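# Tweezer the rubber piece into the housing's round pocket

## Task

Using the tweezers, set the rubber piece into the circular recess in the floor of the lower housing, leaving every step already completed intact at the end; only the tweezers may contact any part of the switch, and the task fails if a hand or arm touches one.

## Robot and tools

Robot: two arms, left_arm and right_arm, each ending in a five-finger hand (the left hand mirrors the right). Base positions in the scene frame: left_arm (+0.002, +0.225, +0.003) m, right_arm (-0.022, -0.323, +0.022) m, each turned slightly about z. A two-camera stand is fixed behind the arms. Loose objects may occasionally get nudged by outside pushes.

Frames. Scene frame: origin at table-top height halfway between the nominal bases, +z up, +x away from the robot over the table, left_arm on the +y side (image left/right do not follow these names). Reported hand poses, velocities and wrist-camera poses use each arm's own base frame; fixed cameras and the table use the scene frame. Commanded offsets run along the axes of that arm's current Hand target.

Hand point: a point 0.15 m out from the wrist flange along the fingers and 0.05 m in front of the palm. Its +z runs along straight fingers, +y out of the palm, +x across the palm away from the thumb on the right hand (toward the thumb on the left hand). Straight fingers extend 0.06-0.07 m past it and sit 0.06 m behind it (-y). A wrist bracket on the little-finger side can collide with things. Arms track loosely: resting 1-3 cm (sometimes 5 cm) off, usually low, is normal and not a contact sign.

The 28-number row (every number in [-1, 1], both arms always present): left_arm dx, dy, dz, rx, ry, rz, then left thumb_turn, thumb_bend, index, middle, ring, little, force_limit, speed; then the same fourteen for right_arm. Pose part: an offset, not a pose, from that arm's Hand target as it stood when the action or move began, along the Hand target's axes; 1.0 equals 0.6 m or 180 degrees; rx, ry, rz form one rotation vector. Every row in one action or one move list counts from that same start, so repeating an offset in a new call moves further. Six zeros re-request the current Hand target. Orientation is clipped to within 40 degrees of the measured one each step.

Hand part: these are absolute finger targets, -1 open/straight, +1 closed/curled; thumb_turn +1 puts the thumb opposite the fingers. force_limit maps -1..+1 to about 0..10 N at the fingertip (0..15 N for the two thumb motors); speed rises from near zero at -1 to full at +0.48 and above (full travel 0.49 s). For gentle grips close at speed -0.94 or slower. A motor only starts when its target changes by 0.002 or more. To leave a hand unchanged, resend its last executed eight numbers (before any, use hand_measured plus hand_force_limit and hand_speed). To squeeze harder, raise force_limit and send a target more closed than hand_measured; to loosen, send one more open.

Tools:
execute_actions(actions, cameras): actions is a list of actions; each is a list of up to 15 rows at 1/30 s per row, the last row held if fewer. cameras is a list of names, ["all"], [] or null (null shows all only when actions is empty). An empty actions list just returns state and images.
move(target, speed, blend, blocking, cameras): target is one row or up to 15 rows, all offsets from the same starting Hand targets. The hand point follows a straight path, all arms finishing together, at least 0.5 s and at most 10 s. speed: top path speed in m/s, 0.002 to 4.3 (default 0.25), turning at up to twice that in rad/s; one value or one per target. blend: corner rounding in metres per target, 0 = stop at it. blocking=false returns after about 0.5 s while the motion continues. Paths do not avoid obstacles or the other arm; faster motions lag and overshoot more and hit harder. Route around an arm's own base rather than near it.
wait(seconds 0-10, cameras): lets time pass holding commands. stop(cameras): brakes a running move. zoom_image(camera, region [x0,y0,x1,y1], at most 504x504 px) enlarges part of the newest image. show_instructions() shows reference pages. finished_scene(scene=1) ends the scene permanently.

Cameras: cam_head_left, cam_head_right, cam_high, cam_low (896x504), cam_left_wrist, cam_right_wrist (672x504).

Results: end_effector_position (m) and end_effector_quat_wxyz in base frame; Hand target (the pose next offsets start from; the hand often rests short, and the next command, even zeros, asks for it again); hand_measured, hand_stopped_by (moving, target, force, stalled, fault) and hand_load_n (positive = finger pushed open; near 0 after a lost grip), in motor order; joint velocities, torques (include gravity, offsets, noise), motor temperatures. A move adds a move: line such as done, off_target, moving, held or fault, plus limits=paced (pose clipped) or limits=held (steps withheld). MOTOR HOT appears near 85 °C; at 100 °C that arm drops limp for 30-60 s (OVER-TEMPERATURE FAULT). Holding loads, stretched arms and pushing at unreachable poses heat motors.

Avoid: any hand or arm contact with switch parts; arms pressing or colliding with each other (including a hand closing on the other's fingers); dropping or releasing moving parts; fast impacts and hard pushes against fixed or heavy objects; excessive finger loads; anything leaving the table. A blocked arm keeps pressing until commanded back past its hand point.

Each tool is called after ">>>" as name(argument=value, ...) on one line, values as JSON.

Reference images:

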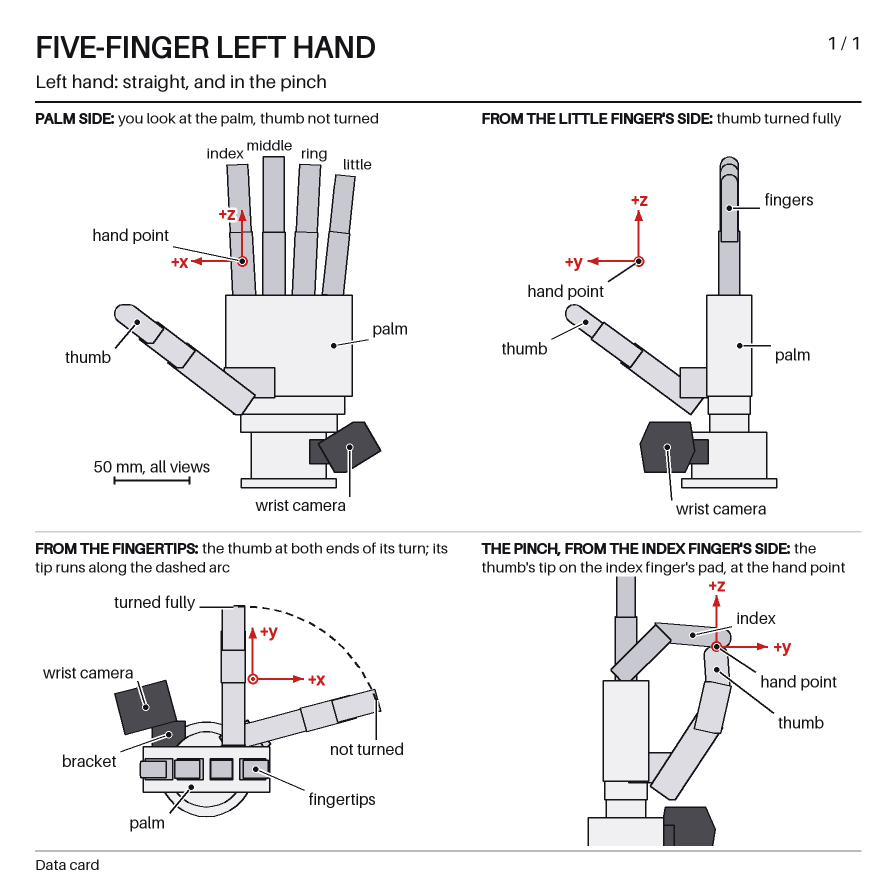

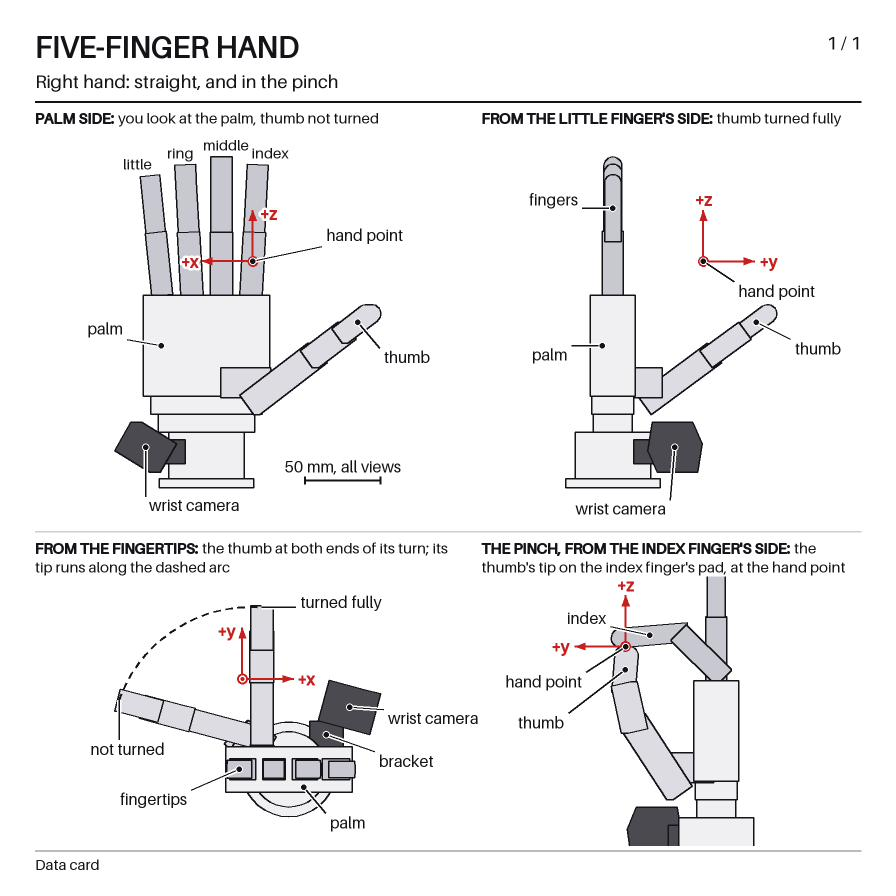

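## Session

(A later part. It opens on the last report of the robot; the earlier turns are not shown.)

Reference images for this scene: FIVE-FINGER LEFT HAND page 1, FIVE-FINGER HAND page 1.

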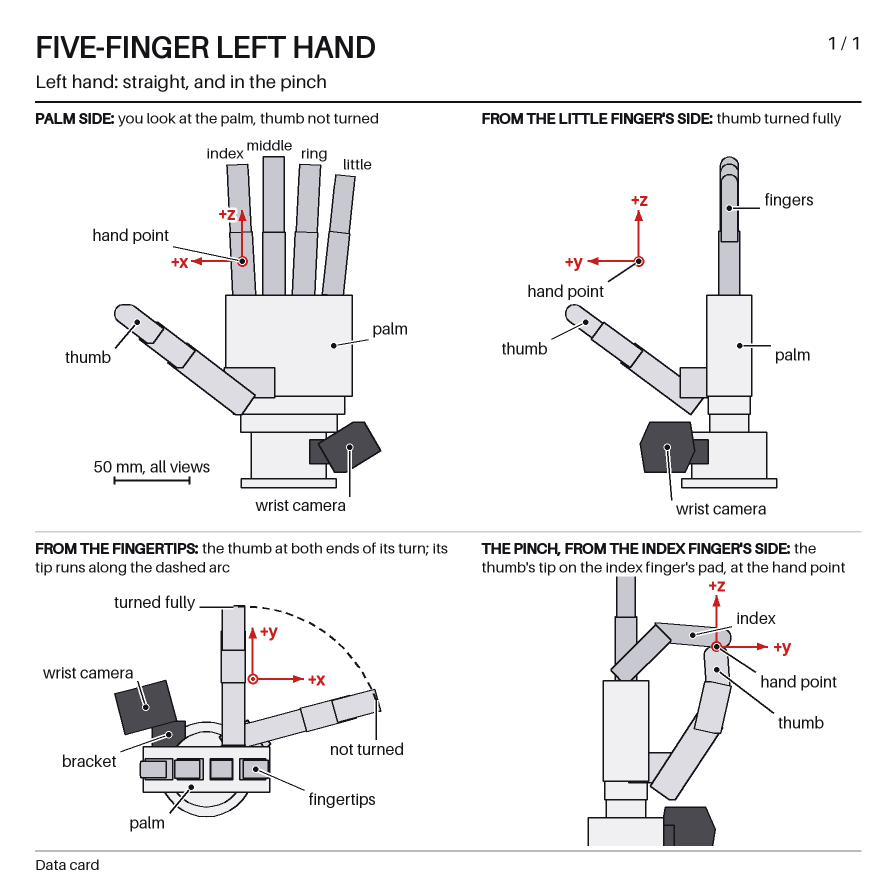

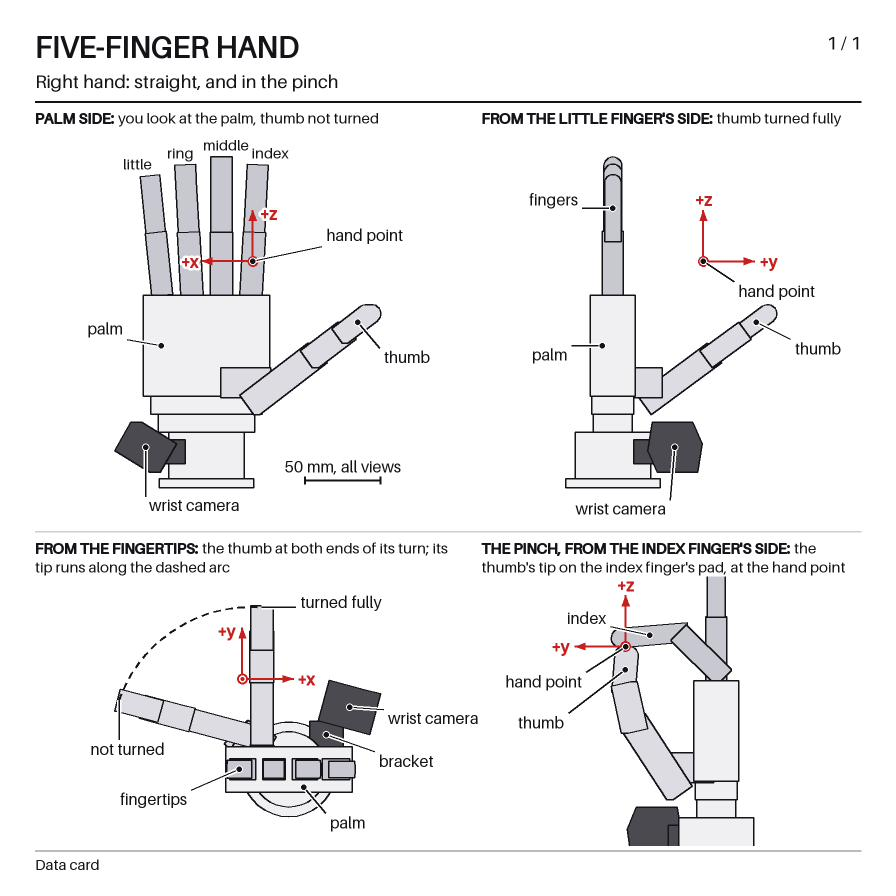

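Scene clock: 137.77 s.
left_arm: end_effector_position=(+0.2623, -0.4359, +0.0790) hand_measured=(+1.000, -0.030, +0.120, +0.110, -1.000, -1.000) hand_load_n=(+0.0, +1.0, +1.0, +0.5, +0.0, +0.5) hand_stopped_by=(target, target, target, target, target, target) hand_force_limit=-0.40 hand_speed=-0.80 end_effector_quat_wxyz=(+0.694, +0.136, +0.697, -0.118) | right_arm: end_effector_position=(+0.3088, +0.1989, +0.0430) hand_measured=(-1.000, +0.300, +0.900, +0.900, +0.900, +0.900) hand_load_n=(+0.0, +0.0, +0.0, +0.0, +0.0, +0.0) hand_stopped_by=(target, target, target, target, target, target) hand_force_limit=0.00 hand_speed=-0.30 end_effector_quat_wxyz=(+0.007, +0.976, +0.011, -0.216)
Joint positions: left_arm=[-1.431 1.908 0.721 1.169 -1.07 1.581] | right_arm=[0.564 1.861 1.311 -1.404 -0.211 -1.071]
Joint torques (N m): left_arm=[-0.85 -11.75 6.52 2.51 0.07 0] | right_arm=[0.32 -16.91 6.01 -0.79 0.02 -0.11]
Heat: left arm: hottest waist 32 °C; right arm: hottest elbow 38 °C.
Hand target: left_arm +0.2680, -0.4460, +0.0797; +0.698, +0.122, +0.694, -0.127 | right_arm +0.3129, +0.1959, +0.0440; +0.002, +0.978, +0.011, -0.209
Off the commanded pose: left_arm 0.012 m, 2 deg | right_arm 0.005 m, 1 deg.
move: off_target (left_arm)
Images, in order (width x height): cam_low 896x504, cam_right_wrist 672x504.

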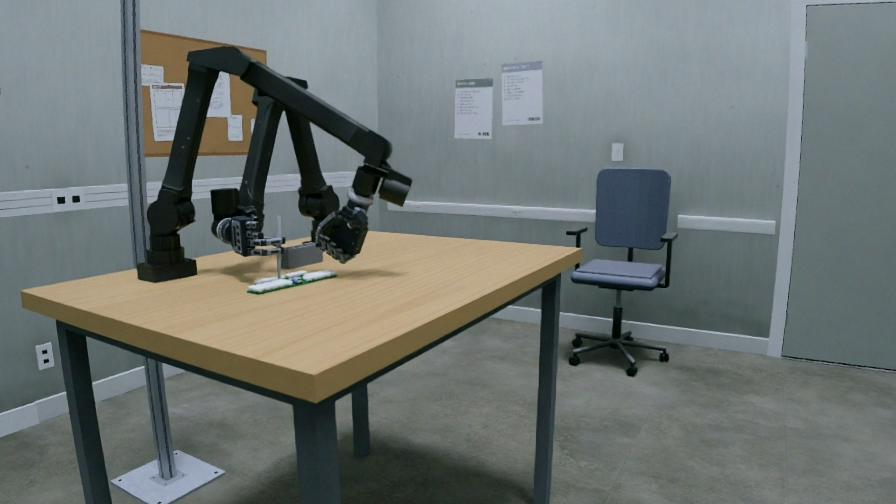

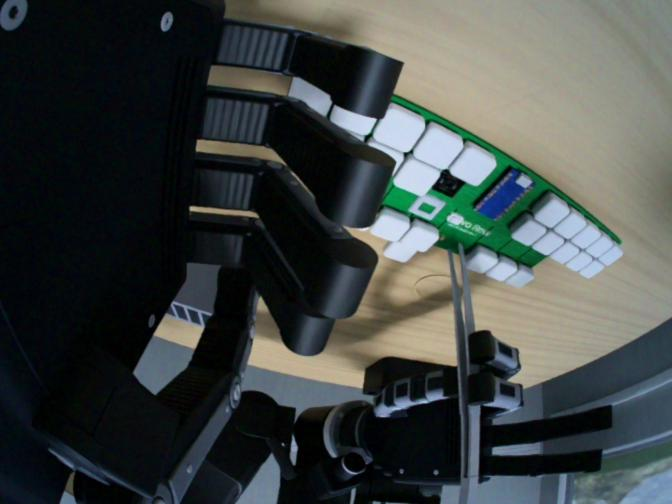

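>>> move(target=[[-0.012,0,0,0,0,0,1,-0.03,0.12,0.11,-1,-1,-0.4,-0.8,0,0,0,0,0,0,-1,0.3,0.9,0.9,0.9,0.9,0,-0.3],[-0.012,0.03,-0.003,0,0,0,1,-0.03,0.12,0.11,-1,-1,-0.4,-0.8,0,0,0,0,0,0,-1,0.3,0.9,0.9,0.9,0.9,0,-0.3]], speed=0.03, cameras=["cam_right_wrist", "cam_low"])

>>> zoom_image(camera="cam_right_wrist", region=[420, 215, 480, 275])

Scene clock: 142.83 s.
left_arm: end_effector_position=(+0.2688, -0.4359, +0.0863) hand_measured=(+1.000, -0.030, +0.120, +0.110, -1.000, -1.000) hand_load_n=(-0.5, +1.0, +1.0, +0.5, +0.0, +0.0) hand_stopped_by=(target, target, target, target, target, target) hand_force_limit=-0.40 hand_speed=-0.80 end_effector_quat_wxyz=(+0.697, +0.129, +0.694, -0.125) | right_arm: end_effector_position=(+0.3088, +0.1989, +0.0430) hand_measured=(-1.000, +0.300, +0.900, +0.900, +0.900, +0.900) hand_load_n=(+0.0, +0.0, +0.0, +0.0, +0.0, +0.0) hand_stopped_by=(target, target, target, target, target, target) hand_force_limit=0.00 hand_speed=-0.30 end_effector_quat_wxyz=(+0.007, +0.976, +0.011, -0.216)
Joint positions: left_arm=[-1.416 1.894 0.721 1.178 -1.055 1.581] | right_arm=[0.564 1.861 1.311 -1.404 -0.211 -1.071]
Joint torques (N m): left_arm=[-0.79 -13.63 2.89 2.54 0.2 0.03] | right_arm=[0.32 -16.91 6.02 -0.79 0.02 -0.11]
Heat: left arm: hottest waist 32 °C; right arm: hottest elbow 38 °C.
Hand target: left_arm +0.2726, -0.4284, +0.0868; +0.698, +0.122, +0.694, -0.127 | right_arm +0.3129, +0.1959, +0.0440; +0.002, +0.978, +0.011, -0.209
Off the commanded pose: left_arm 0.008 m, 1 deg | right_arm 0.005 m, 1 deg.
move: done
Images, in order (width x height): cam_low 896x504, cam_right_wrist 672x504.

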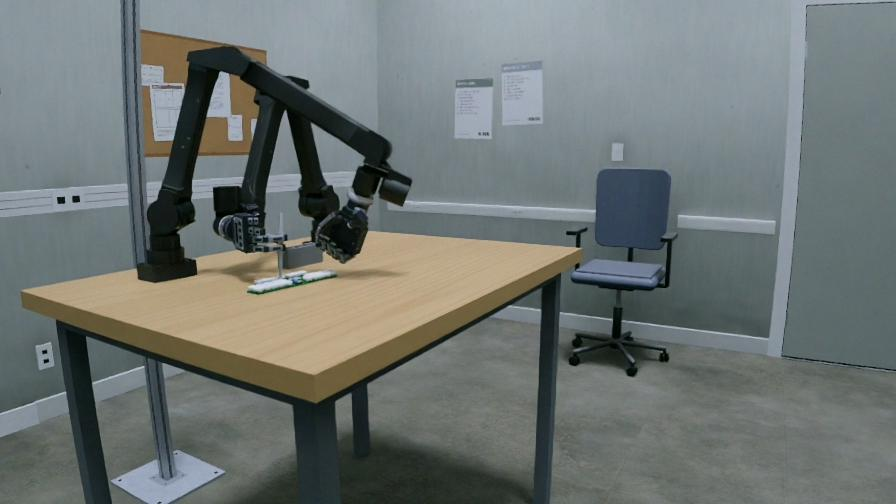

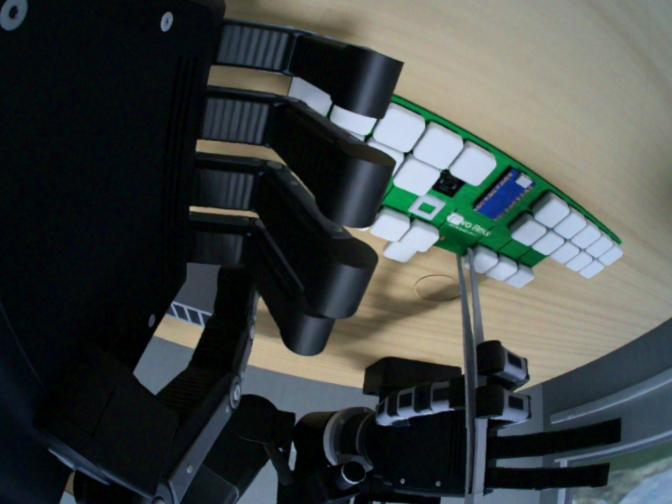

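Scaled by 8.400 from the camera's 672x504 image, which has a finer 960x720 frame.

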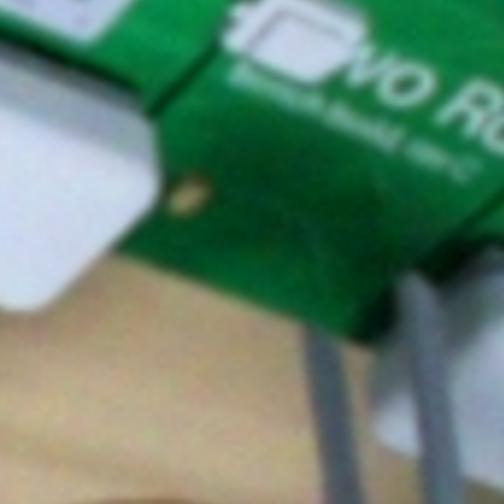

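>>> move(target=[[0,0.0171,-0.0101,0,0,0,1,-0.03,0.12,0.11,-1,-1,-0.4,-0.8,0,0,0,0,0,0,-1,0.3,0.9,0.9,0.9,0.9,0,-0.3]], speed=0.03, cameras=["cam_right_wrist"])

>>> zoom_image(camera="cam_right_wrist", region=[420, 215, 480, 275])

Scene clock: 144.00 s.
left_arm: end_effector_position=(+0.2667, -0.4225, +0.0846) hand_measured=(+1.000, -0.030, +0.120, +0.110, -1.000, -1.000) hand_load_n=(+0.0, +1.0, +1.0, +0.5, +0.0, +0.0) hand_stopped_by=(target, target, target, target, target, target) hand_force_limit=-0.40 hand_speed=-0.80 end_effector_quat_wxyz=(+0.696, +0.131, +0.695, -0.124) | right_arm: end_effector_position=(+0.3088, +0.1989, +0.0430) hand_measured=(-1.000, +0.300, +0.900, +0.900, +0.900, +0.900) hand_load_n=(+0.0, +0.0, +0.0, +0.0, +0.0, +0.0) hand_stopped_by=(target, target, target, target, target, target) hand_force_limit=0.00 hand_speed=-0.30 end_effector_quat_wxyz=(+0.007, +0.976, +0.011, -0.216)
Joint positions: left_arm=[-1.416 1.88 0.683 1.197 -1.055 1.581] | right_arm=[0.564 1.861 1.311 -1.404 -0.211 -1.071]
Joint torques (N m): left_arm=[-0.67 -13.16 2.97 2.54 0.14 0.01] | right_arm=[0.26 -16.91 6.02 -0.77 0.02 -0.11]
Heat: left arm: hottest waist 32 °C; right arm: hottest elbow 38 °C.
Hand target: left_arm +0.2705, -0.4167, +0.0868; +0.699, +0.122, +0.694, -0.127 | right_arm +0.3129, +0.1959, +0.0440; +0.002, +0.978, +0.011, -0.209
Off the commanded pose: left_arm 0.007 m, 1 deg | right_arm 0.005 m, 1 deg.
move: done
Images, in order (width x height): cam_right_wrist 672x504.

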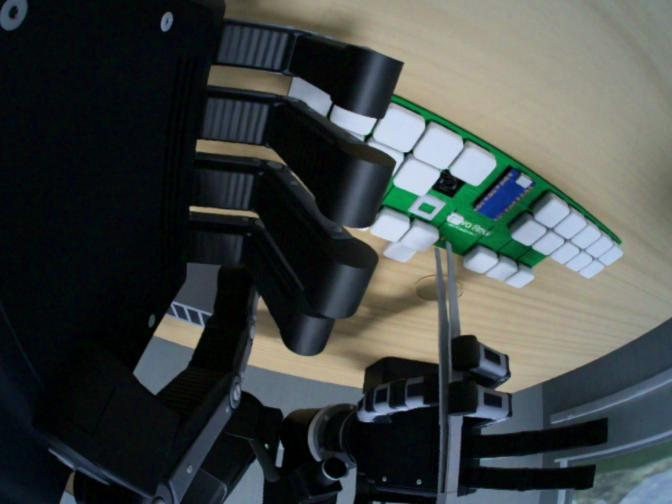

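Scaled by 8.400 from the camera's 672x504 image, which has a finer 960x720 frame.

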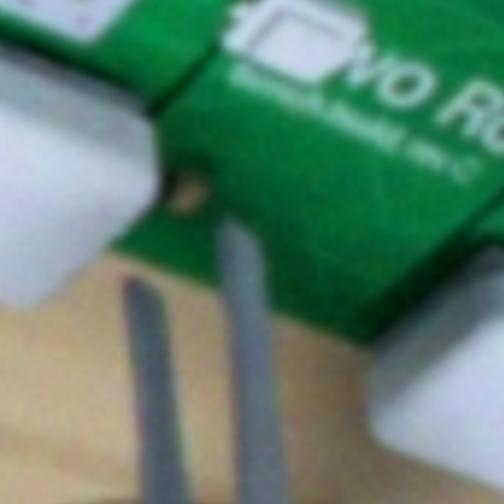

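>>> move(target=[[0.01,0,0,0,0,0,1,-0.03,0.12,0.11,-1,-1,-0.4,-0.8,0,0,0,0,0,0,-1,0.3,0.9,0.9,0.9,0.9,0,-0.3]], speed=0.02, cameras=["cam_right_wrist"])

>>> zoom_image(camera="cam_right_wrist", region=[420, 215, 480, 275])

Scene clock: 145.10 s.
left_arm: end_effector_position=(+0.2667, -0.4229, +0.0865) hand_measured=(+1.000, -0.030, +0.120, +0.110, -1.000, -1.000) hand_load_n=(+0.0, +1.0, +1.0, +0.5, +0.0, +0.0) hand_stopped_by=(target, target, target, target, target, target) hand_force_limit=-0.40 hand_speed=-0.80 end_effector_quat_wxyz=(+0.698, +0.125, +0.693, -0.129) | right_arm: end_effector_position=(+0.3088, +0.1989, +0.0430) hand_measured=(-1.000, +0.300, +0.900, +0.900, +0.900, +0.900) hand_load_n=(+0.0, +0.0, +0.0, +0.0, +0.0, +0.5) hand_stopped_by=(target, target, target, target, target, target) hand_force_limit=0.00 hand_speed=-0.30 end_effector_quat_wxyz=(+0.007, +0.976, +0.011, -0.216)
Joint positions: left_arm=[-1.416 1.88 0.682 1.214 -1.055 1.581] | right_arm=[0.564 1.861 1.311 -1.404 -0.211 -1.071]
Joint torques (N m): left_arm=[-0.91 -11.46 3.15 2.58 0.18 0.02] | right_arm=[0.26 -16.85 6.02 -0.77 0.02 -0.11]
Heat: left arm: hottest waist 32 °C; right arm: hottest elbow 37 °C.
Hand target: left_arm +0.2705, -0.4166, +0.0807; +0.698, +0.122, +0.694, -0.127 | right_arm +0.3129, +0.1959, +0.0440; +0.002, +0.978, +0.011, -0.209
Off the commanded pose: left_arm 0.009 m, 0 deg | right_arm 0.005 m, 1 deg.
move: done
Images, in order (width x height): cam_right_wrist 672x504.

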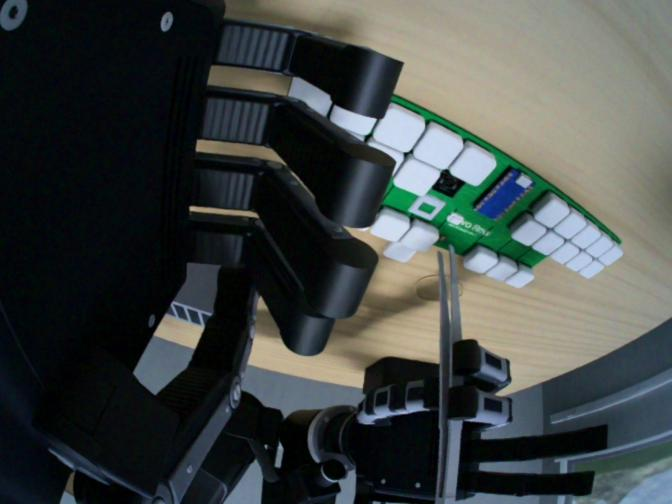

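Scaled by 8.400 from the camera's 672x504 image, which has a finer 960x720 frame.

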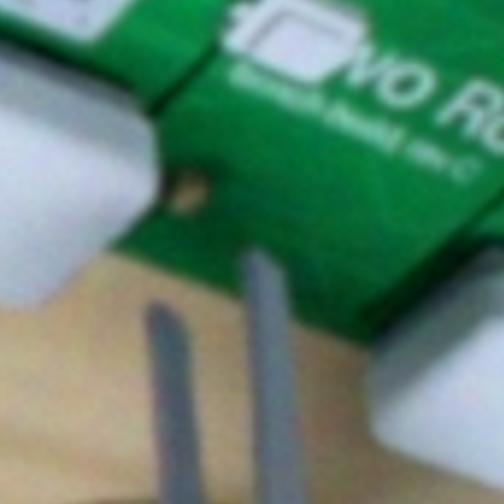

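>>> move(target=[[-0.0233,0,0,0,0,0,1,-0.03,0.12,0.11,-1,-1,-0.4,-0.8,0,0,0,0,0,0,-1,0.3,0.9,0.9,0.9,0.9,0,-0.3],[-0.0088,0,0,0,0,0,1,-0.03,0.12,0.11,-1,-1,-0.4,-0.8,0,0,0,0,0,0,-1,0.3,0.9,0.9,0.9,0.9,0,-0.3]], speed=0.03, cameras=["cam_right_wrist"])

>>> zoom_image(camera="cam_right_wrist", region=[420, 215, 480, 275])

Scene clock: 147.13 s.
left_arm: end_effector_position=(+0.2669, -0.4238, +0.0983) hand_measured=(+1.000, -0.030, +0.120, +0.110, -1.000, -1.000) hand_load_n=(+0.0, +1.0, +1.0, +0.5, +0.0, +0.0) hand_stopped_by=(target, target, target, target, target, target) hand_force_limit=-0.40 hand_speed=-0.80 end_effector_quat_wxyz=(+0.701, +0.117, +0.690, -0.137) | right_arm: end_effector_position=(+0.3088, +0.1989, +0.0430) hand_measured=(-1.000, +0.300, +0.900, +0.900, +0.900, +0.900) hand_load_n=(+0.0, +0.0, +0.0, +0.5, +0.0, +0.0) hand_stopped_by=(target, target, target, target, target, target) hand_force_limit=0.00 hand_speed=-0.30 end_effector_quat_wxyz=(+0.007, +0.976, +0.011, -0.216)
Joint positions: left_arm=[-1.416 1.852 0.682 1.212 -1.055 1.581] | right_arm=[0.564 1.861 1.311 -1.404 -0.211 -1.071]
Joint torques (N m): left_arm=[-0.5 -11.22 3.18 2.04 0.17 0.02] | right_arm=[0.32 -16.91 6.01 -0.77 0.02 -0.11]
Heat: left arm: hottest waist 31 °C; right arm: hottest elbow 37 °C.
Hand target: left_arm +0.2704, -0.4166, +0.0860; +0.699, +0.122, +0.694, -0.127 | right_arm +0.3129, +0.1959, +0.0440; +0.002, +0.978, +0.011, -0.209
Off the commanded pose: left_arm 0.015 m, 1 deg | right_arm 0.005 m, 1 deg.
move: off_target (left_arm)
Images, in order (width x height): cam_right_wrist 672x504.

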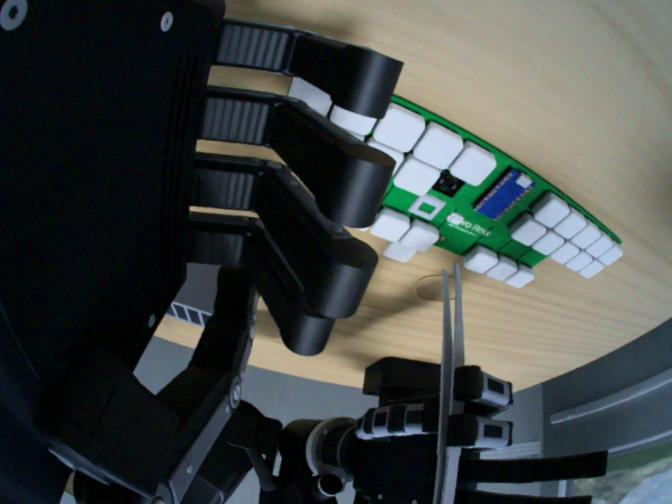

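Scaled by 8.400 from the camera's 672x504 image, which has a finer 960x720 frame.

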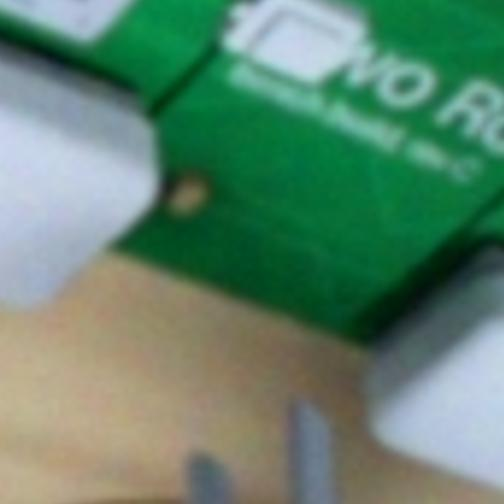

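>>> move(target=[[0.021,0,0,0,0,0,1,-0.03,0.12,0.11,-1,-1,-0.4,-0.8,0,0,0,0,0,0,-1,0.3,0.9,0.9,0.9,0.9,0,-0.3]], speed=0.03, cameras=["cam_right_wrist"])

>>> zoom_image(camera="cam_right_wrist", region=[420, 215, 480, 275])

Scene clock: 148.73 s.
left_arm: end_effector_position=(+0.2667, -0.4228, +0.0824) hand_measured=(+1.000, -0.030, +0.120, +0.110, -1.000, -1.000) hand_load_n=(+0.0, +1.0, +1.0, +0.5, +0.0, +0.0) hand_stopped_by=(target, target, target, target, target, target) hand_force_limit=-0.40 hand_speed=-0.80 end_effector_quat_wxyz=(+0.699, +0.123, +0.692, -0.131) | right_arm: end_effector_position=(+0.3088, +0.1989, +0.0430) hand_measured=(-1.000, +0.300, +0.900, +0.900, +0.900, +0.900) hand_load_n=(+0.0, +0.0, +0.0, +0.5, +0.0, +0.0) hand_stopped_by=(target, target, target, target, target, target) hand_force_limit=0.00 hand_speed=-0.30 end_effector_quat_wxyz=(+0.007, +0.976, +0.011, -0.216)
Joint positions: left_arm=[-1.416 1.895 0.682 1.236 -1.055 1.581] | right_arm=[0.564 1.861 1.311 -1.404 -0.211 -1.071]
Joint torques (N m): left_arm=[-0.5 -11.16 3.19 2.52 0.18 0.01] | right_arm=[0.32 -16.85 6.02 -0.79 0.02 -0.11]
Heat: left arm: hottest waist 31 °C; right arm: hottest elbow 37 °C.
Hand target: left_arm +0.2705, -0.4167, +0.0733; +0.698, +0.122, +0.694, -0.127 | right_arm +0.3129, +0.1959, +0.0440; +0.002, +0.978, +0.011, -0.209
Off the commanded pose: left_arm 0.012 m, 1 deg | right_arm 0.005 m, 1 deg.
move: off_target (left_arm)
Images, in order (width x height): cam_right_wrist 672x504.

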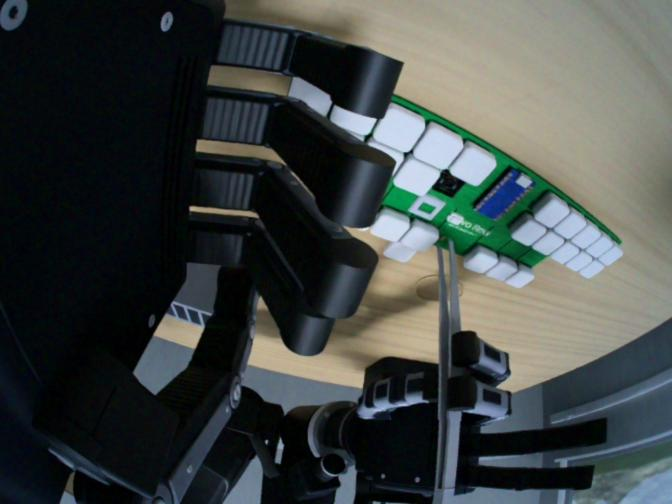

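Scaled by 8.400 from the camera's 672x504 image, which has a finer 960x720 frame.

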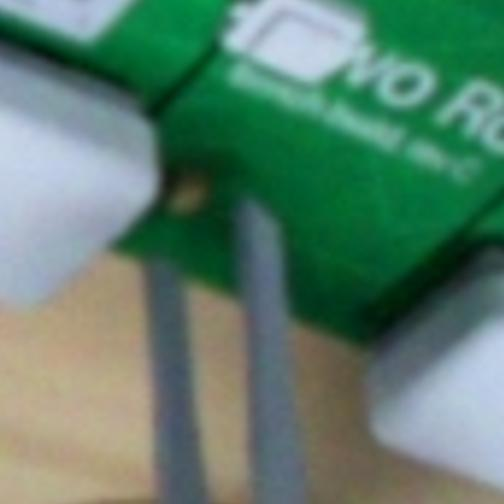

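>>> move(target=[[0.005,0.001,-0.0015,0,0,0,1,-0.03,0.12,0.11,-1,-1,-0.4,-0.8,0,0,0,0,0,0,-1,0.3,0.9,0.9,0.9,0.9,0,-0.3]], speed=0.02, cameras=["cam_right_wrist"])

>>> zoom_image(camera="cam_right_wrist", region=[420, 215, 480, 275])

Scene clock: 149.90 s.
left_arm: end_effector_position=(+0.2667, -0.4227, +0.0801) hand_measured=(+1.000, -0.030, +0.120, +0.110, -1.000, -1.000) hand_load_n=(+0.0, +1.0, +1.0, +0.5, +0.0, +0.0) hand_stopped_by=(target, target, target, target, target, target) hand_force_limit=-0.40 hand_speed=-0.80 end_effector_quat_wxyz=(+0.699, +0.122, +0.692, -0.132) | right_arm: end_effector_position=(+0.3088, +0.1989, +0.0430) hand_measured=(-1.000, +0.300, +0.900, +0.900, +0.900, +0.900) hand_load_n=(+0.0, +0.0, +0.0, +0.0, +0.0, +0.0) hand_stopped_by=(target, target, target, target, target, target) hand_force_limit=0.00 hand_speed=-0.30 end_effector_quat_wxyz=(+0.007, +0.976, +0.011, -0.216)
Joint positions: left_arm=[-1.416 1.903 0.682 1.246 -1.055 1.581] | right_arm=[0.564 1.861 1.311 -1.404 -0.211 -1.071]
Joint torques (N m): left_arm=[-0.62 -11.22 2.91 2.48 0.1 0.03] | right_arm=[0.32 -16.85 6.02 -0.77 0.02 -0.12]
Heat: left arm: hottest waist 31 °C; right arm: hottest elbow 37 °C.
Hand target: left_arm +0.2699, -0.4159, +0.0704; +0.698, +0.122, +0.694, -0.127 | right_arm +0.3129, +0.1959, +0.0440; +0.002, +0.978, +0.011, -0.209
Off the commanded pose: left_arm 0.012 m, 1 deg | right_arm 0.005 m, 1 deg.
move: off_target (left_arm)
Images, in order (width x height): cam_right_wrist 672x504.

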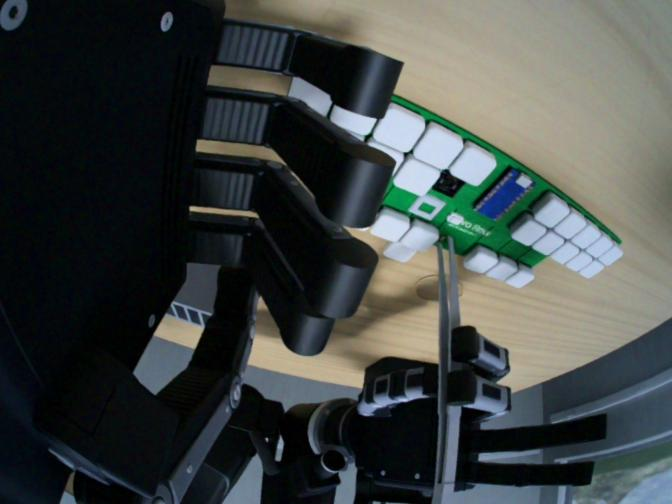

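Scaled by 8.400 from the camera's 672x504 image, which has a finer 960x720 frame.

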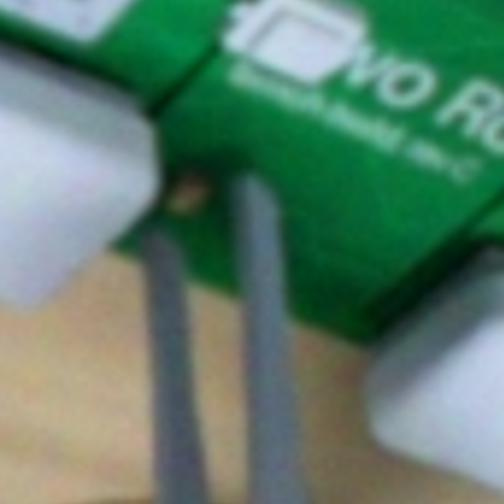

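>>> move(target=[[0.003,0.001,-0.0015,0,0,0,1,-0.03,0.12,0.11,-1,-1,-0.4,-0.8,0,0,0,0,0,0,-1,0.3,0.9,0.9,0.9,0.9,0,-0.3]], speed=0.02, cameras=["cam_right_wrist"])

>>> zoom_image(camera="cam_right_wrist", region=[430, 220, 465, 255])

Scene clock: 150.97 s.
left_arm: end_effector_position=(+0.2667, -0.4226, +0.0788) hand_measured=(+1.000, -0.030, +0.120, +0.110, -1.000, -1.000) hand_load_n=(+0.0, +1.0, +1.0, +0.5, +0.0, +0.0) hand_stopped_by=(target, target, target, target, target, target) hand_force_limit=-0.40 hand_speed=-0.80 end_effector_quat_wxyz=(+0.699, +0.121, +0.692, -0.133) | right_arm: end_effector_position=(+0.3088, +0.1989, +0.0430) hand_measured=(-1.000, +0.300, +0.900, +0.900, +0.900, +0.900) hand_load_n=(+0.0, +0.0, +0.0, +0.0, +0.0, +0.0) hand_stopped_by=(target, target, target, target, target, target) hand_force_limit=0.00 hand_speed=-0.30 end_effector_quat_wxyz=(+0.007, +0.976, +0.011, -0.216)
Joint positions: left_arm=[-1.416 1.908 0.682 1.253 -1.055 1.581] | right_arm=[0.564 1.861 1.311 -1.404 -0.211 -1.071]
Joint torques (N m): left_arm=[-0.73 -11.22 2.63 2.19 0.09 0.01] | right_arm=[0.26 -16.85 6.01 -0.79 0.02 -0.11]
Heat: left arm: hottest waist 31 °C; right arm: hottest elbow 37 °C.
Hand target: left_arm +0.2693, -0.4150, +0.0685; +0.698, +0.122, +0.694, -0.127 | right_arm +0.3129, +0.1959, +0.0440; +0.002, +0.978, +0.011, -0.209
Off the commanded pose: left_arm 0.013 m, 1 deg | right_arm 0.005 m, 1 deg.
move: off_target (left_arm)
Images, in order (width x height): cam_right_wrist 672x504.

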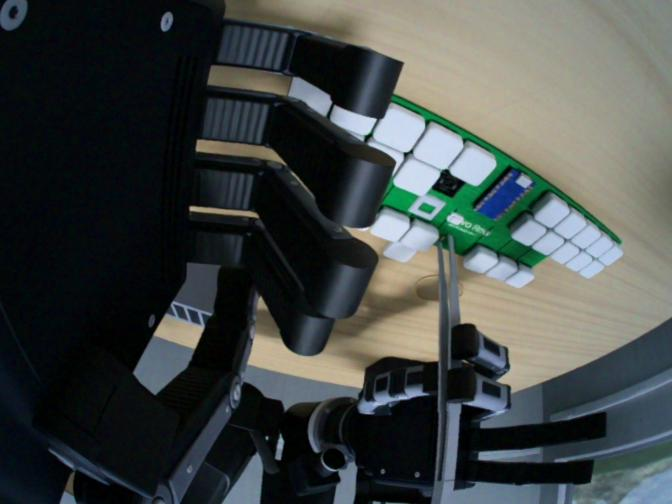

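Scaled by 14.400 from the camera's 672x504 image, which has a finer 960x720 frame.

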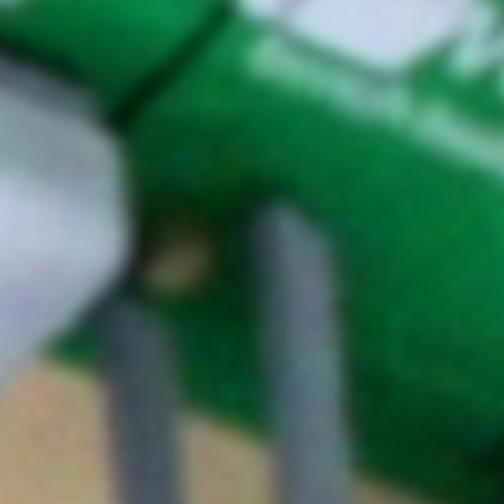

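>>> move(target=[[0,0,0,0,0,0,1,-0.03,0.155,0.145,-1,-1,-0.3,-0.85,0,0,0,0,0,0,-1,0.3,0.9,0.9,0.9,0.9,0,-0.3]], speed=0.02, cameras=["cam_right_wrist"])

>>> zoom_image(camera="cam_right_wrist", region=[430, 220, 465, 255])

Scene clock: 151.80 s.
left_arm: end_effector_position=(+0.2667, -0.4226, +0.0789) hand_measured=(+1.000, -0.030, +0.154, +0.144, -1.000, -1.000) hand_load_n=(+0.0, +1.0, +1.0, +1.0, +0.0, +0.0) hand_stopped_by=(target, target, target, target, target, target) hand_force_limit=-0.30 hand_speed=-0.85 end_effector_quat_wxyz=(+0.699, +0.121, +0.692, -0.133) | right_arm: end_effector_position=(+0.3088, +0.1989, +0.0430) hand_measured=(-1.000, +0.300, +0.900, +0.900, +0.900, +0.900) hand_load_n=(+0.0, +0.0, +0.0, +0.0, +0.0, +0.0) hand_stopped_by=(target, target, target, target, target, target) hand_force_limit=0.00 hand_speed=-0.30 end_effector_quat_wxyz=(+0.007, +0.976, +0.011, -0.216)
Joint positions: left_arm=[-1.416 1.908 0.682 1.254 -1.055 1.581] | right_arm=[0.564 1.861 1.311 -1.404 -0.211 -1.071]
Joint torques (N m): left_arm=[-1.08 -10.87 2.7 2.44 0.08 0.01] | right_arm=[0.32 -16.85 6.02 -0.79 0.02 -0.11]
Heat: left arm: hottest waist 31 °C; right arm: hottest elbow 37 °C.
Hand target: left_arm +0.2693, -0.4150, +0.0685; +0.698, +0.122, +0.694, -0.127 | right_arm +0.3129, +0.1959, +0.0440; +0.002, +0.978, +0.011, -0.209
Off the commanded pose: left_arm 0.013 m, 1 deg | right_arm 0.005 m, 1 deg.
move: off_target (left_arm)
Images, in order (width x height): cam_right_wrist 672x504.

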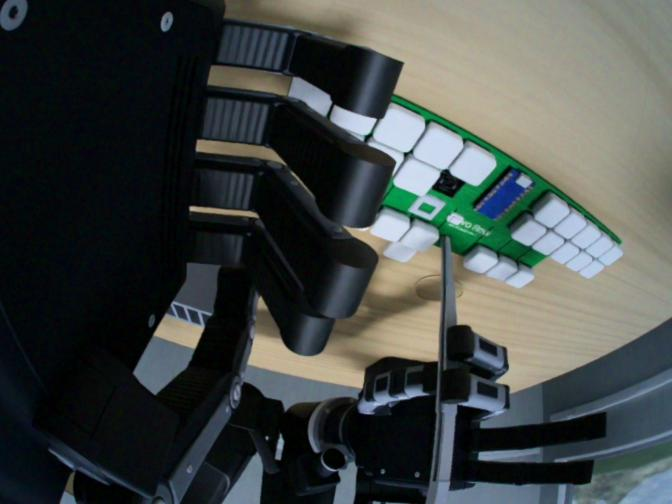

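Scaled by 14.400 from the camera's 672x504 image, which has a finer 960x720 frame.

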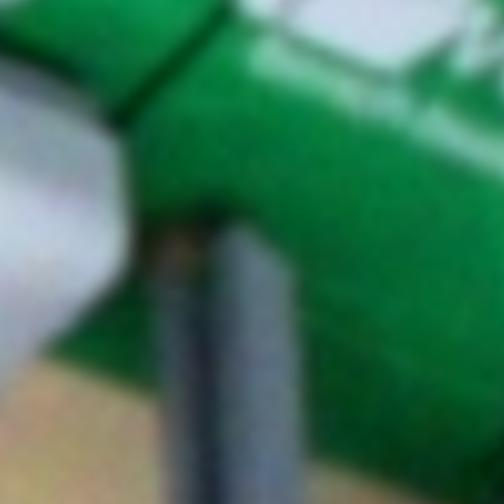

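>>> move(target=[[0,0,0,0,0,0,1,-0.03,0.115,0.105,-1,-1,-0.3,-0.8,0,0,0,0,0,0,-1,0.3,0.9,0.9,0.9,0.9,0,-0.3],[0.0033,0,-0.003,0,0,0,1,-0.03,0.115,0.105,-1,-1,-0.3,-0.8,0,0,0,0,0,0,-1,0.3,0.9,0.9,0.9,0.9,0,-0.3]], speed=0.02, cameras=["cam_right_wrist"])

>>> zoom_image(camera="cam_right_wrist", region=[430, 220, 465, 255])

Scene clock: 154.03 s.
left_arm: end_effector_position=(+0.2664, -0.4212, +0.0771) hand_measured=(+1.000, -0.030, +0.114, +0.104, -1.000, -1.000) hand_load_n=(+0.0, +1.0, +1.0, +0.5, +0.0, +0.0) hand_stopped_by=(target, target, target, target, target, target) hand_force_limit=-0.30 hand_speed=-0.80 end_effector_quat_wxyz=(+0.700, +0.121, +0.692, -0.133) | right_arm: end_effector_position=(+0.3088, +0.1989, +0.0430) hand_measured=(-1.000, +0.300, +0.900, +0.900, +0.900, +0.900) hand_load_n=(+0.0, +0.0, +0.0, +0.0, +0.0, +0.0) hand_stopped_by=(target, target, target, target, target, target) hand_force_limit=0.00 hand_speed=-0.30 end_effector_quat_wxyz=(+0.007, +0.976, +0.011, -0.216)
Joint positions: left_arm=[-1.416 1.912 0.679 1.262 -1.055 1.581] | right_arm=[0.564 1.861 1.311 -1.404 -0.211 -1.071]
Joint torques (N m): left_arm=[-1.03 -10.93 2.82 2.25 -0.08 0.03] | right_arm=[0.26 -16.91 6.02 -0.79 0.02 -0.11]
Heat: left arm: hottest waist 31 °C; right arm: hottest elbow 37 °C.
Hand target: left_arm +0.2676, -0.4144, +0.0666; +0.698, +0.122, +0.694, -0.127 | right_arm +0.3129, +0.1959, +0.0440; +0.002, +0.978, +0.011, -0.209
Off the commanded pose: left_arm 0.013 m, 1 deg | right_arm 0.005 m, 1 deg.
move: off_target (left_arm)
Images, in order (width x height): cam_right_wrist 672x504.

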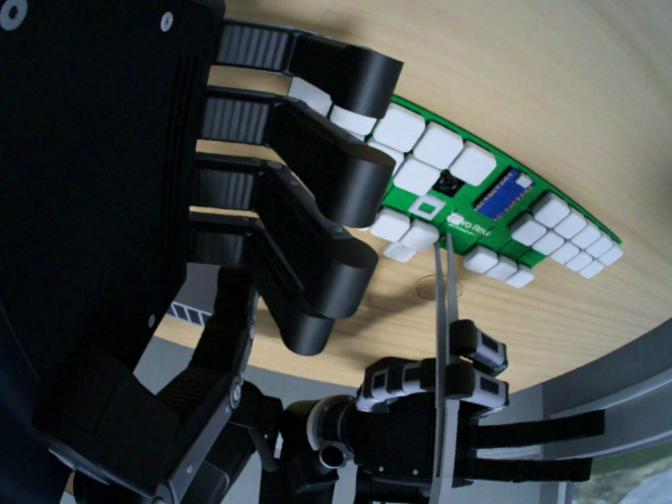

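Scaled by 14.400 from the camera's 672x504 image, which has a finer 960x720 frame.

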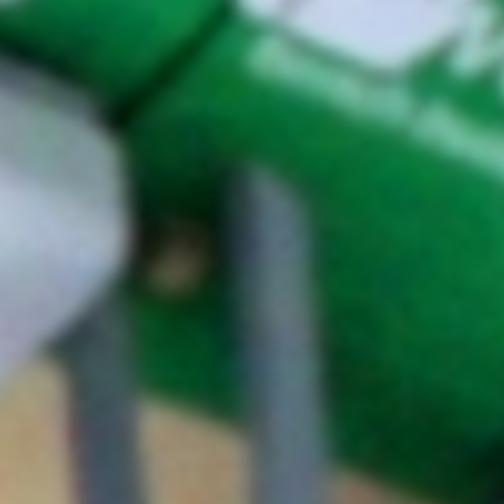

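>>> move(target=[[0.0028,0,0,0,0,0,1,-0.03,0.115,0.105,-1,-1,-0.3,-0.8,0,0,0,0,0,0,-1,0.3,0.9,0.9,0.9,0.9,0,-0.3]], speed=0.02, cameras=["cam_right_wrist"])

>>> zoom_image(camera="cam_right_wrist", region=[430, 220, 465, 255])

Scene clock: 155.10 s.
left_arm: end_effector_position=(+0.2665, -0.4212, +0.0766) hand_measured=(+1.000, -0.030, +0.114, +0.104, -1.000, -1.000) hand_load_n=(-0.5, +1.0, +0.5, +0.5, +0.0, +0.0) hand_stopped_by=(target, target, target, target, target, target) hand_force_limit=-0.30 hand_speed=-0.80 end_effector_quat_wxyz=(+0.700, +0.120, +0.691, -0.134) | right_arm: end_effector_position=(+0.3088, +0.1989, +0.0430) hand_measured=(-1.000, +0.300, +0.900, +0.900, +0.900, +0.900) hand_load_n=(+0.0, +0.0, +0.0, +0.5, +0.0, +0.0) hand_stopped_by=(target, target, target, target, target, target) hand_force_limit=0.00 hand_speed=-0.30 end_effector_quat_wxyz=(+0.007, +0.976, +0.011, -0.216)
Joint positions: left_arm=[-1.416 1.915 0.679 1.269 -1.055 1.581] | right_arm=[0.564 1.861 1.311 -1.404 -0.211 -1.071]
Joint torques (N m): left_arm=[-1.44 -10.58 2.82 2.39 -0.08 0.03] | right_arm=[0.26 -16.91 6.02 -0.79 0.01 -0.11]
Heat: left arm: hottest waist 31 °C; right arm: hottest elbow 37 °C.
Hand target: left_arm +0.2676, -0.4144, +0.0648; +0.698, +0.122, +0.694, -0.127 | right_arm +0.3129, +0.1959, +0.0440; +0.002, +0.978, +0.011, -0.209
Off the commanded pose: left_arm 0.014 m, 1 deg | right_arm 0.005 m, 1 deg.
move: off_target (left_arm)
Images, in order (width x height): cam_right_wrist 672x504.

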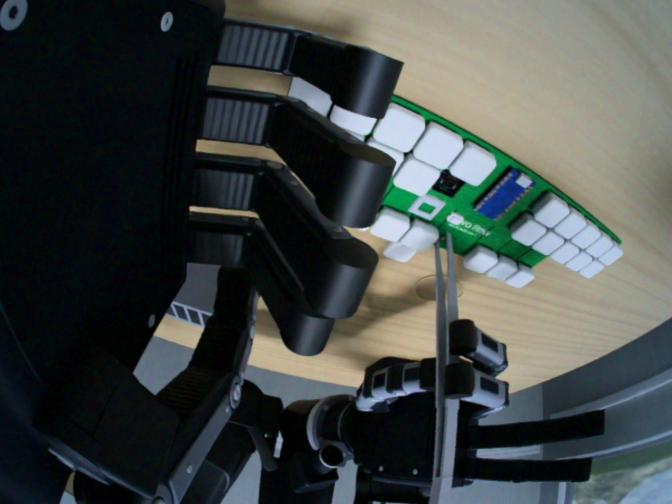

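Scaled by 14.400 from the camera's 672x504 image, which has a finer 960x720 frame.

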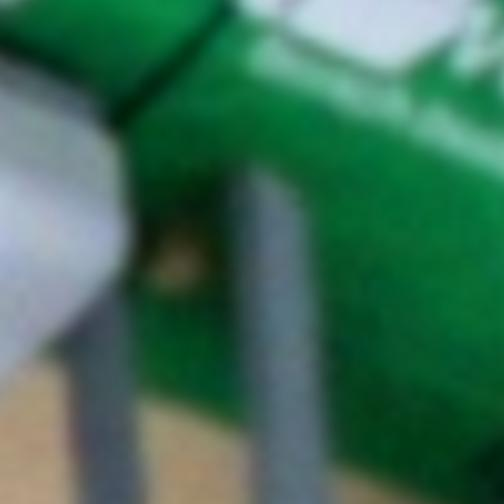

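>>> move(target=[[0,0,0,0,0,0,1,-0.03,0.15,0.14,-1,-1,-0.3,-0.85,0,0,0,0,0,0,-1,0.3,0.9,0.9,0.9,0.9,0,-0.3]], speed=0.02, cameras=["cam_right_wrist"])

>>> zoom_image(camera="cam_right_wrist", region=[430, 220, 465, 255])

Scene clock: 155.80 s.
left_arm: end_effector_position=(+0.2665, -0.4212, +0.0767) hand_measured=(+1.000, -0.030, +0.150, +0.140, -1.000, -1.000) hand_load_n=(+0.0, +1.5, +1.5, +1.0, +0.0, +0.0) hand_stopped_by=(target, target, target, target, target, target) hand_force_limit=-0.30 hand_speed=-0.85 end_effector_quat_wxyz=(+0.700, +0.119, +0.691, -0.135) | right_arm: end_effector_position=(+0.3088, +0.1989, +0.0430) hand_measured=(-1.000, +0.300, +0.900, +0.900, +0.900, +0.900) hand_load_n=(+0.0, +0.0, +0.0, +0.0, +0.0, +0.0) hand_stopped_by=(target, target, target, target, target, target) hand_force_limit=0.00 hand_speed=-0.30 end_effector_quat_wxyz=(+0.007, +0.976, +0.011, -0.216)
Joint positions: left_arm=[-1.416 1.915 0.679 1.27 -1.055 1.581] | right_arm=[0.564 1.861 1.311 -1.404 -0.211 -1.071]
Joint torques (N m): left_arm=[-0.85 -10.75 2.85 2.35 -0.07 0.03] | right_arm=[0.32 -16.85 6.02 -0.79 0.02 -0.12]
Heat: left arm: hottest waist 31 °C; right arm: hottest elbow 37 °C.
Hand target: left_arm +0.2676, -0.4144, +0.0649; +0.698, +0.122, +0.694, -0.127 | right_arm +0.3129, +0.1959, +0.0440; +0.002, +0.978, +0.011, -0.209
Off the commanded pose: left_arm 0.014 m, 1 deg | right_arm 0.005 m, 1 deg.
move: off_target (left_arm)
Images, in order (width x height): cam_right_wrist 672x504.

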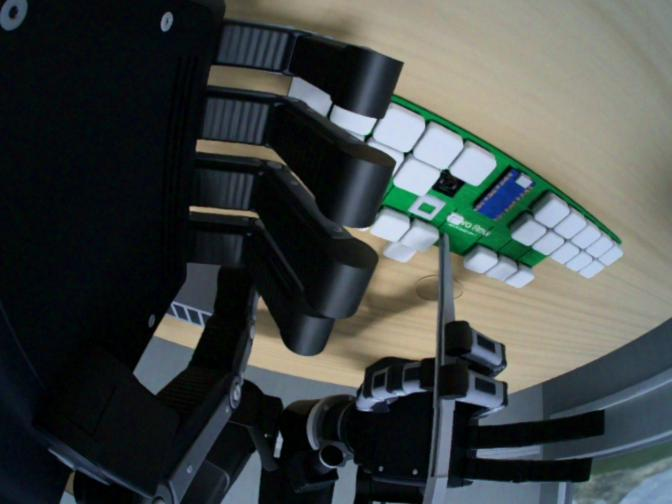

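Scaled by 14.400 from the camera's 672x504 image, which has a finer 960x720 frame.

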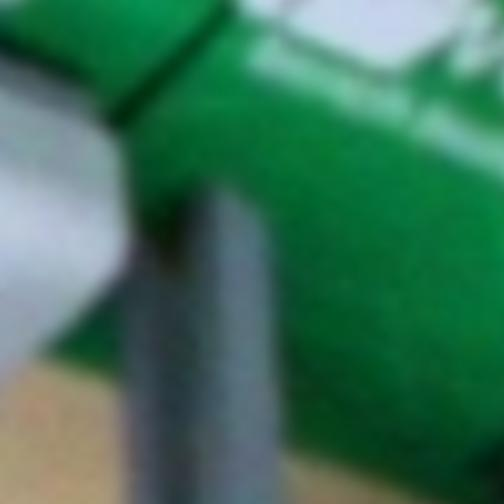

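>>> move(target=[[0,0,0,0,0,0,1,-0.03,0.172,0.162,-1,-1,-0.3,-0.88,0,0,0,0,0,0,-1,0.3,0.9,0.9,0.9,0.9,0,-0.3]], speed=0.02, cameras=["cam_right_wrist"])

>>> zoom_image(camera="cam_right_wrist", region=[430, 220, 465, 255])

Scene clock: 156.43 s.
left_arm: end_effector_position=(+0.2665, -0.4212, +0.0767) hand_measured=(+1.000, -0.030, +0.172, +0.160, -1.000, -1.000) hand_load_n=(+0.0, +1.0, +2.5, +3.0, +0.0, -0.5) hand_stopped_by=(target, target, target, target, target, target) hand_force_limit=-0.30 hand_speed=-0.88 end_effector_quat_wxyz=(+0.700, +0.119, +0.691, -0.135) | right_arm: end_effector_position=(+0.3088, +0.1989, +0.0430) hand_measured=(-1.000, +0.300, +0.900, +0.900, +0.900, +0.900) hand_load_n=(+0.0, +0.0, +0.0, +0.0, +0.0, +0.0) hand_stopped_by=(target, target, target, target, target, target) hand_force_limit=0.00 hand_speed=-0.30 end_effector_quat_wxyz=(+0.007, +0.976, +0.011, -0.216)
Joint positions: left_arm=[-1.416 1.915 0.679 1.27 -1.055 1.581] | right_arm=[0.564 1.861 1.311 -1.404 -0.211 -1.071]
Joint torques (N m): left_arm=[-0.67 -11.11 2.86 2.25 -0.08 0] | right_arm=[0.26 -16.85 6.01 -0.79 0.02 -0.11]
Heat: left arm: hottest waist 31 °C; right arm: hottest elbow 37 °C.
Hand target: left_arm +0.2676, -0.4144, +0.0649; +0.698, +0.122, +0.694, -0.127 | right_arm +0.3129, +0.1959, +0.0440; +0.002, +0.978, +0.011, -0.209
Off the commanded pose: left_arm 0.014 m, 1 deg | right_arm 0.005 m, 1 deg.
move: off_target (left_arm)
Images, in order (width x height): cam_right_wrist 672x504.

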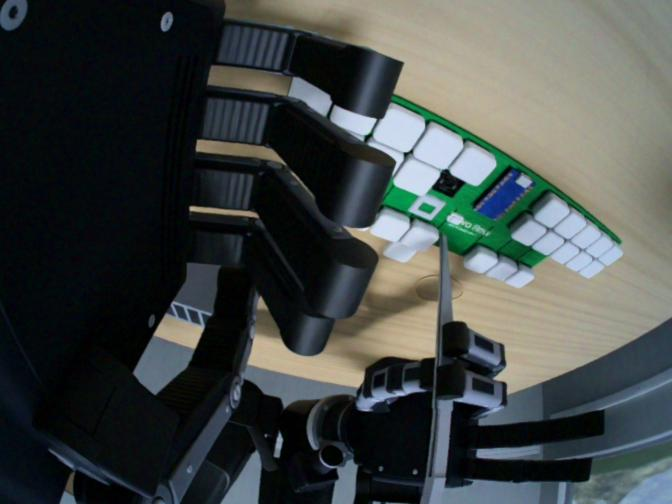

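Scaled by 14.400 from the camera's 672x504 image, which has a finer 960x720 frame.

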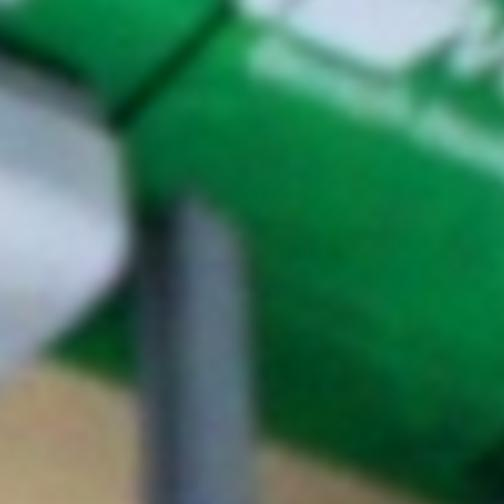

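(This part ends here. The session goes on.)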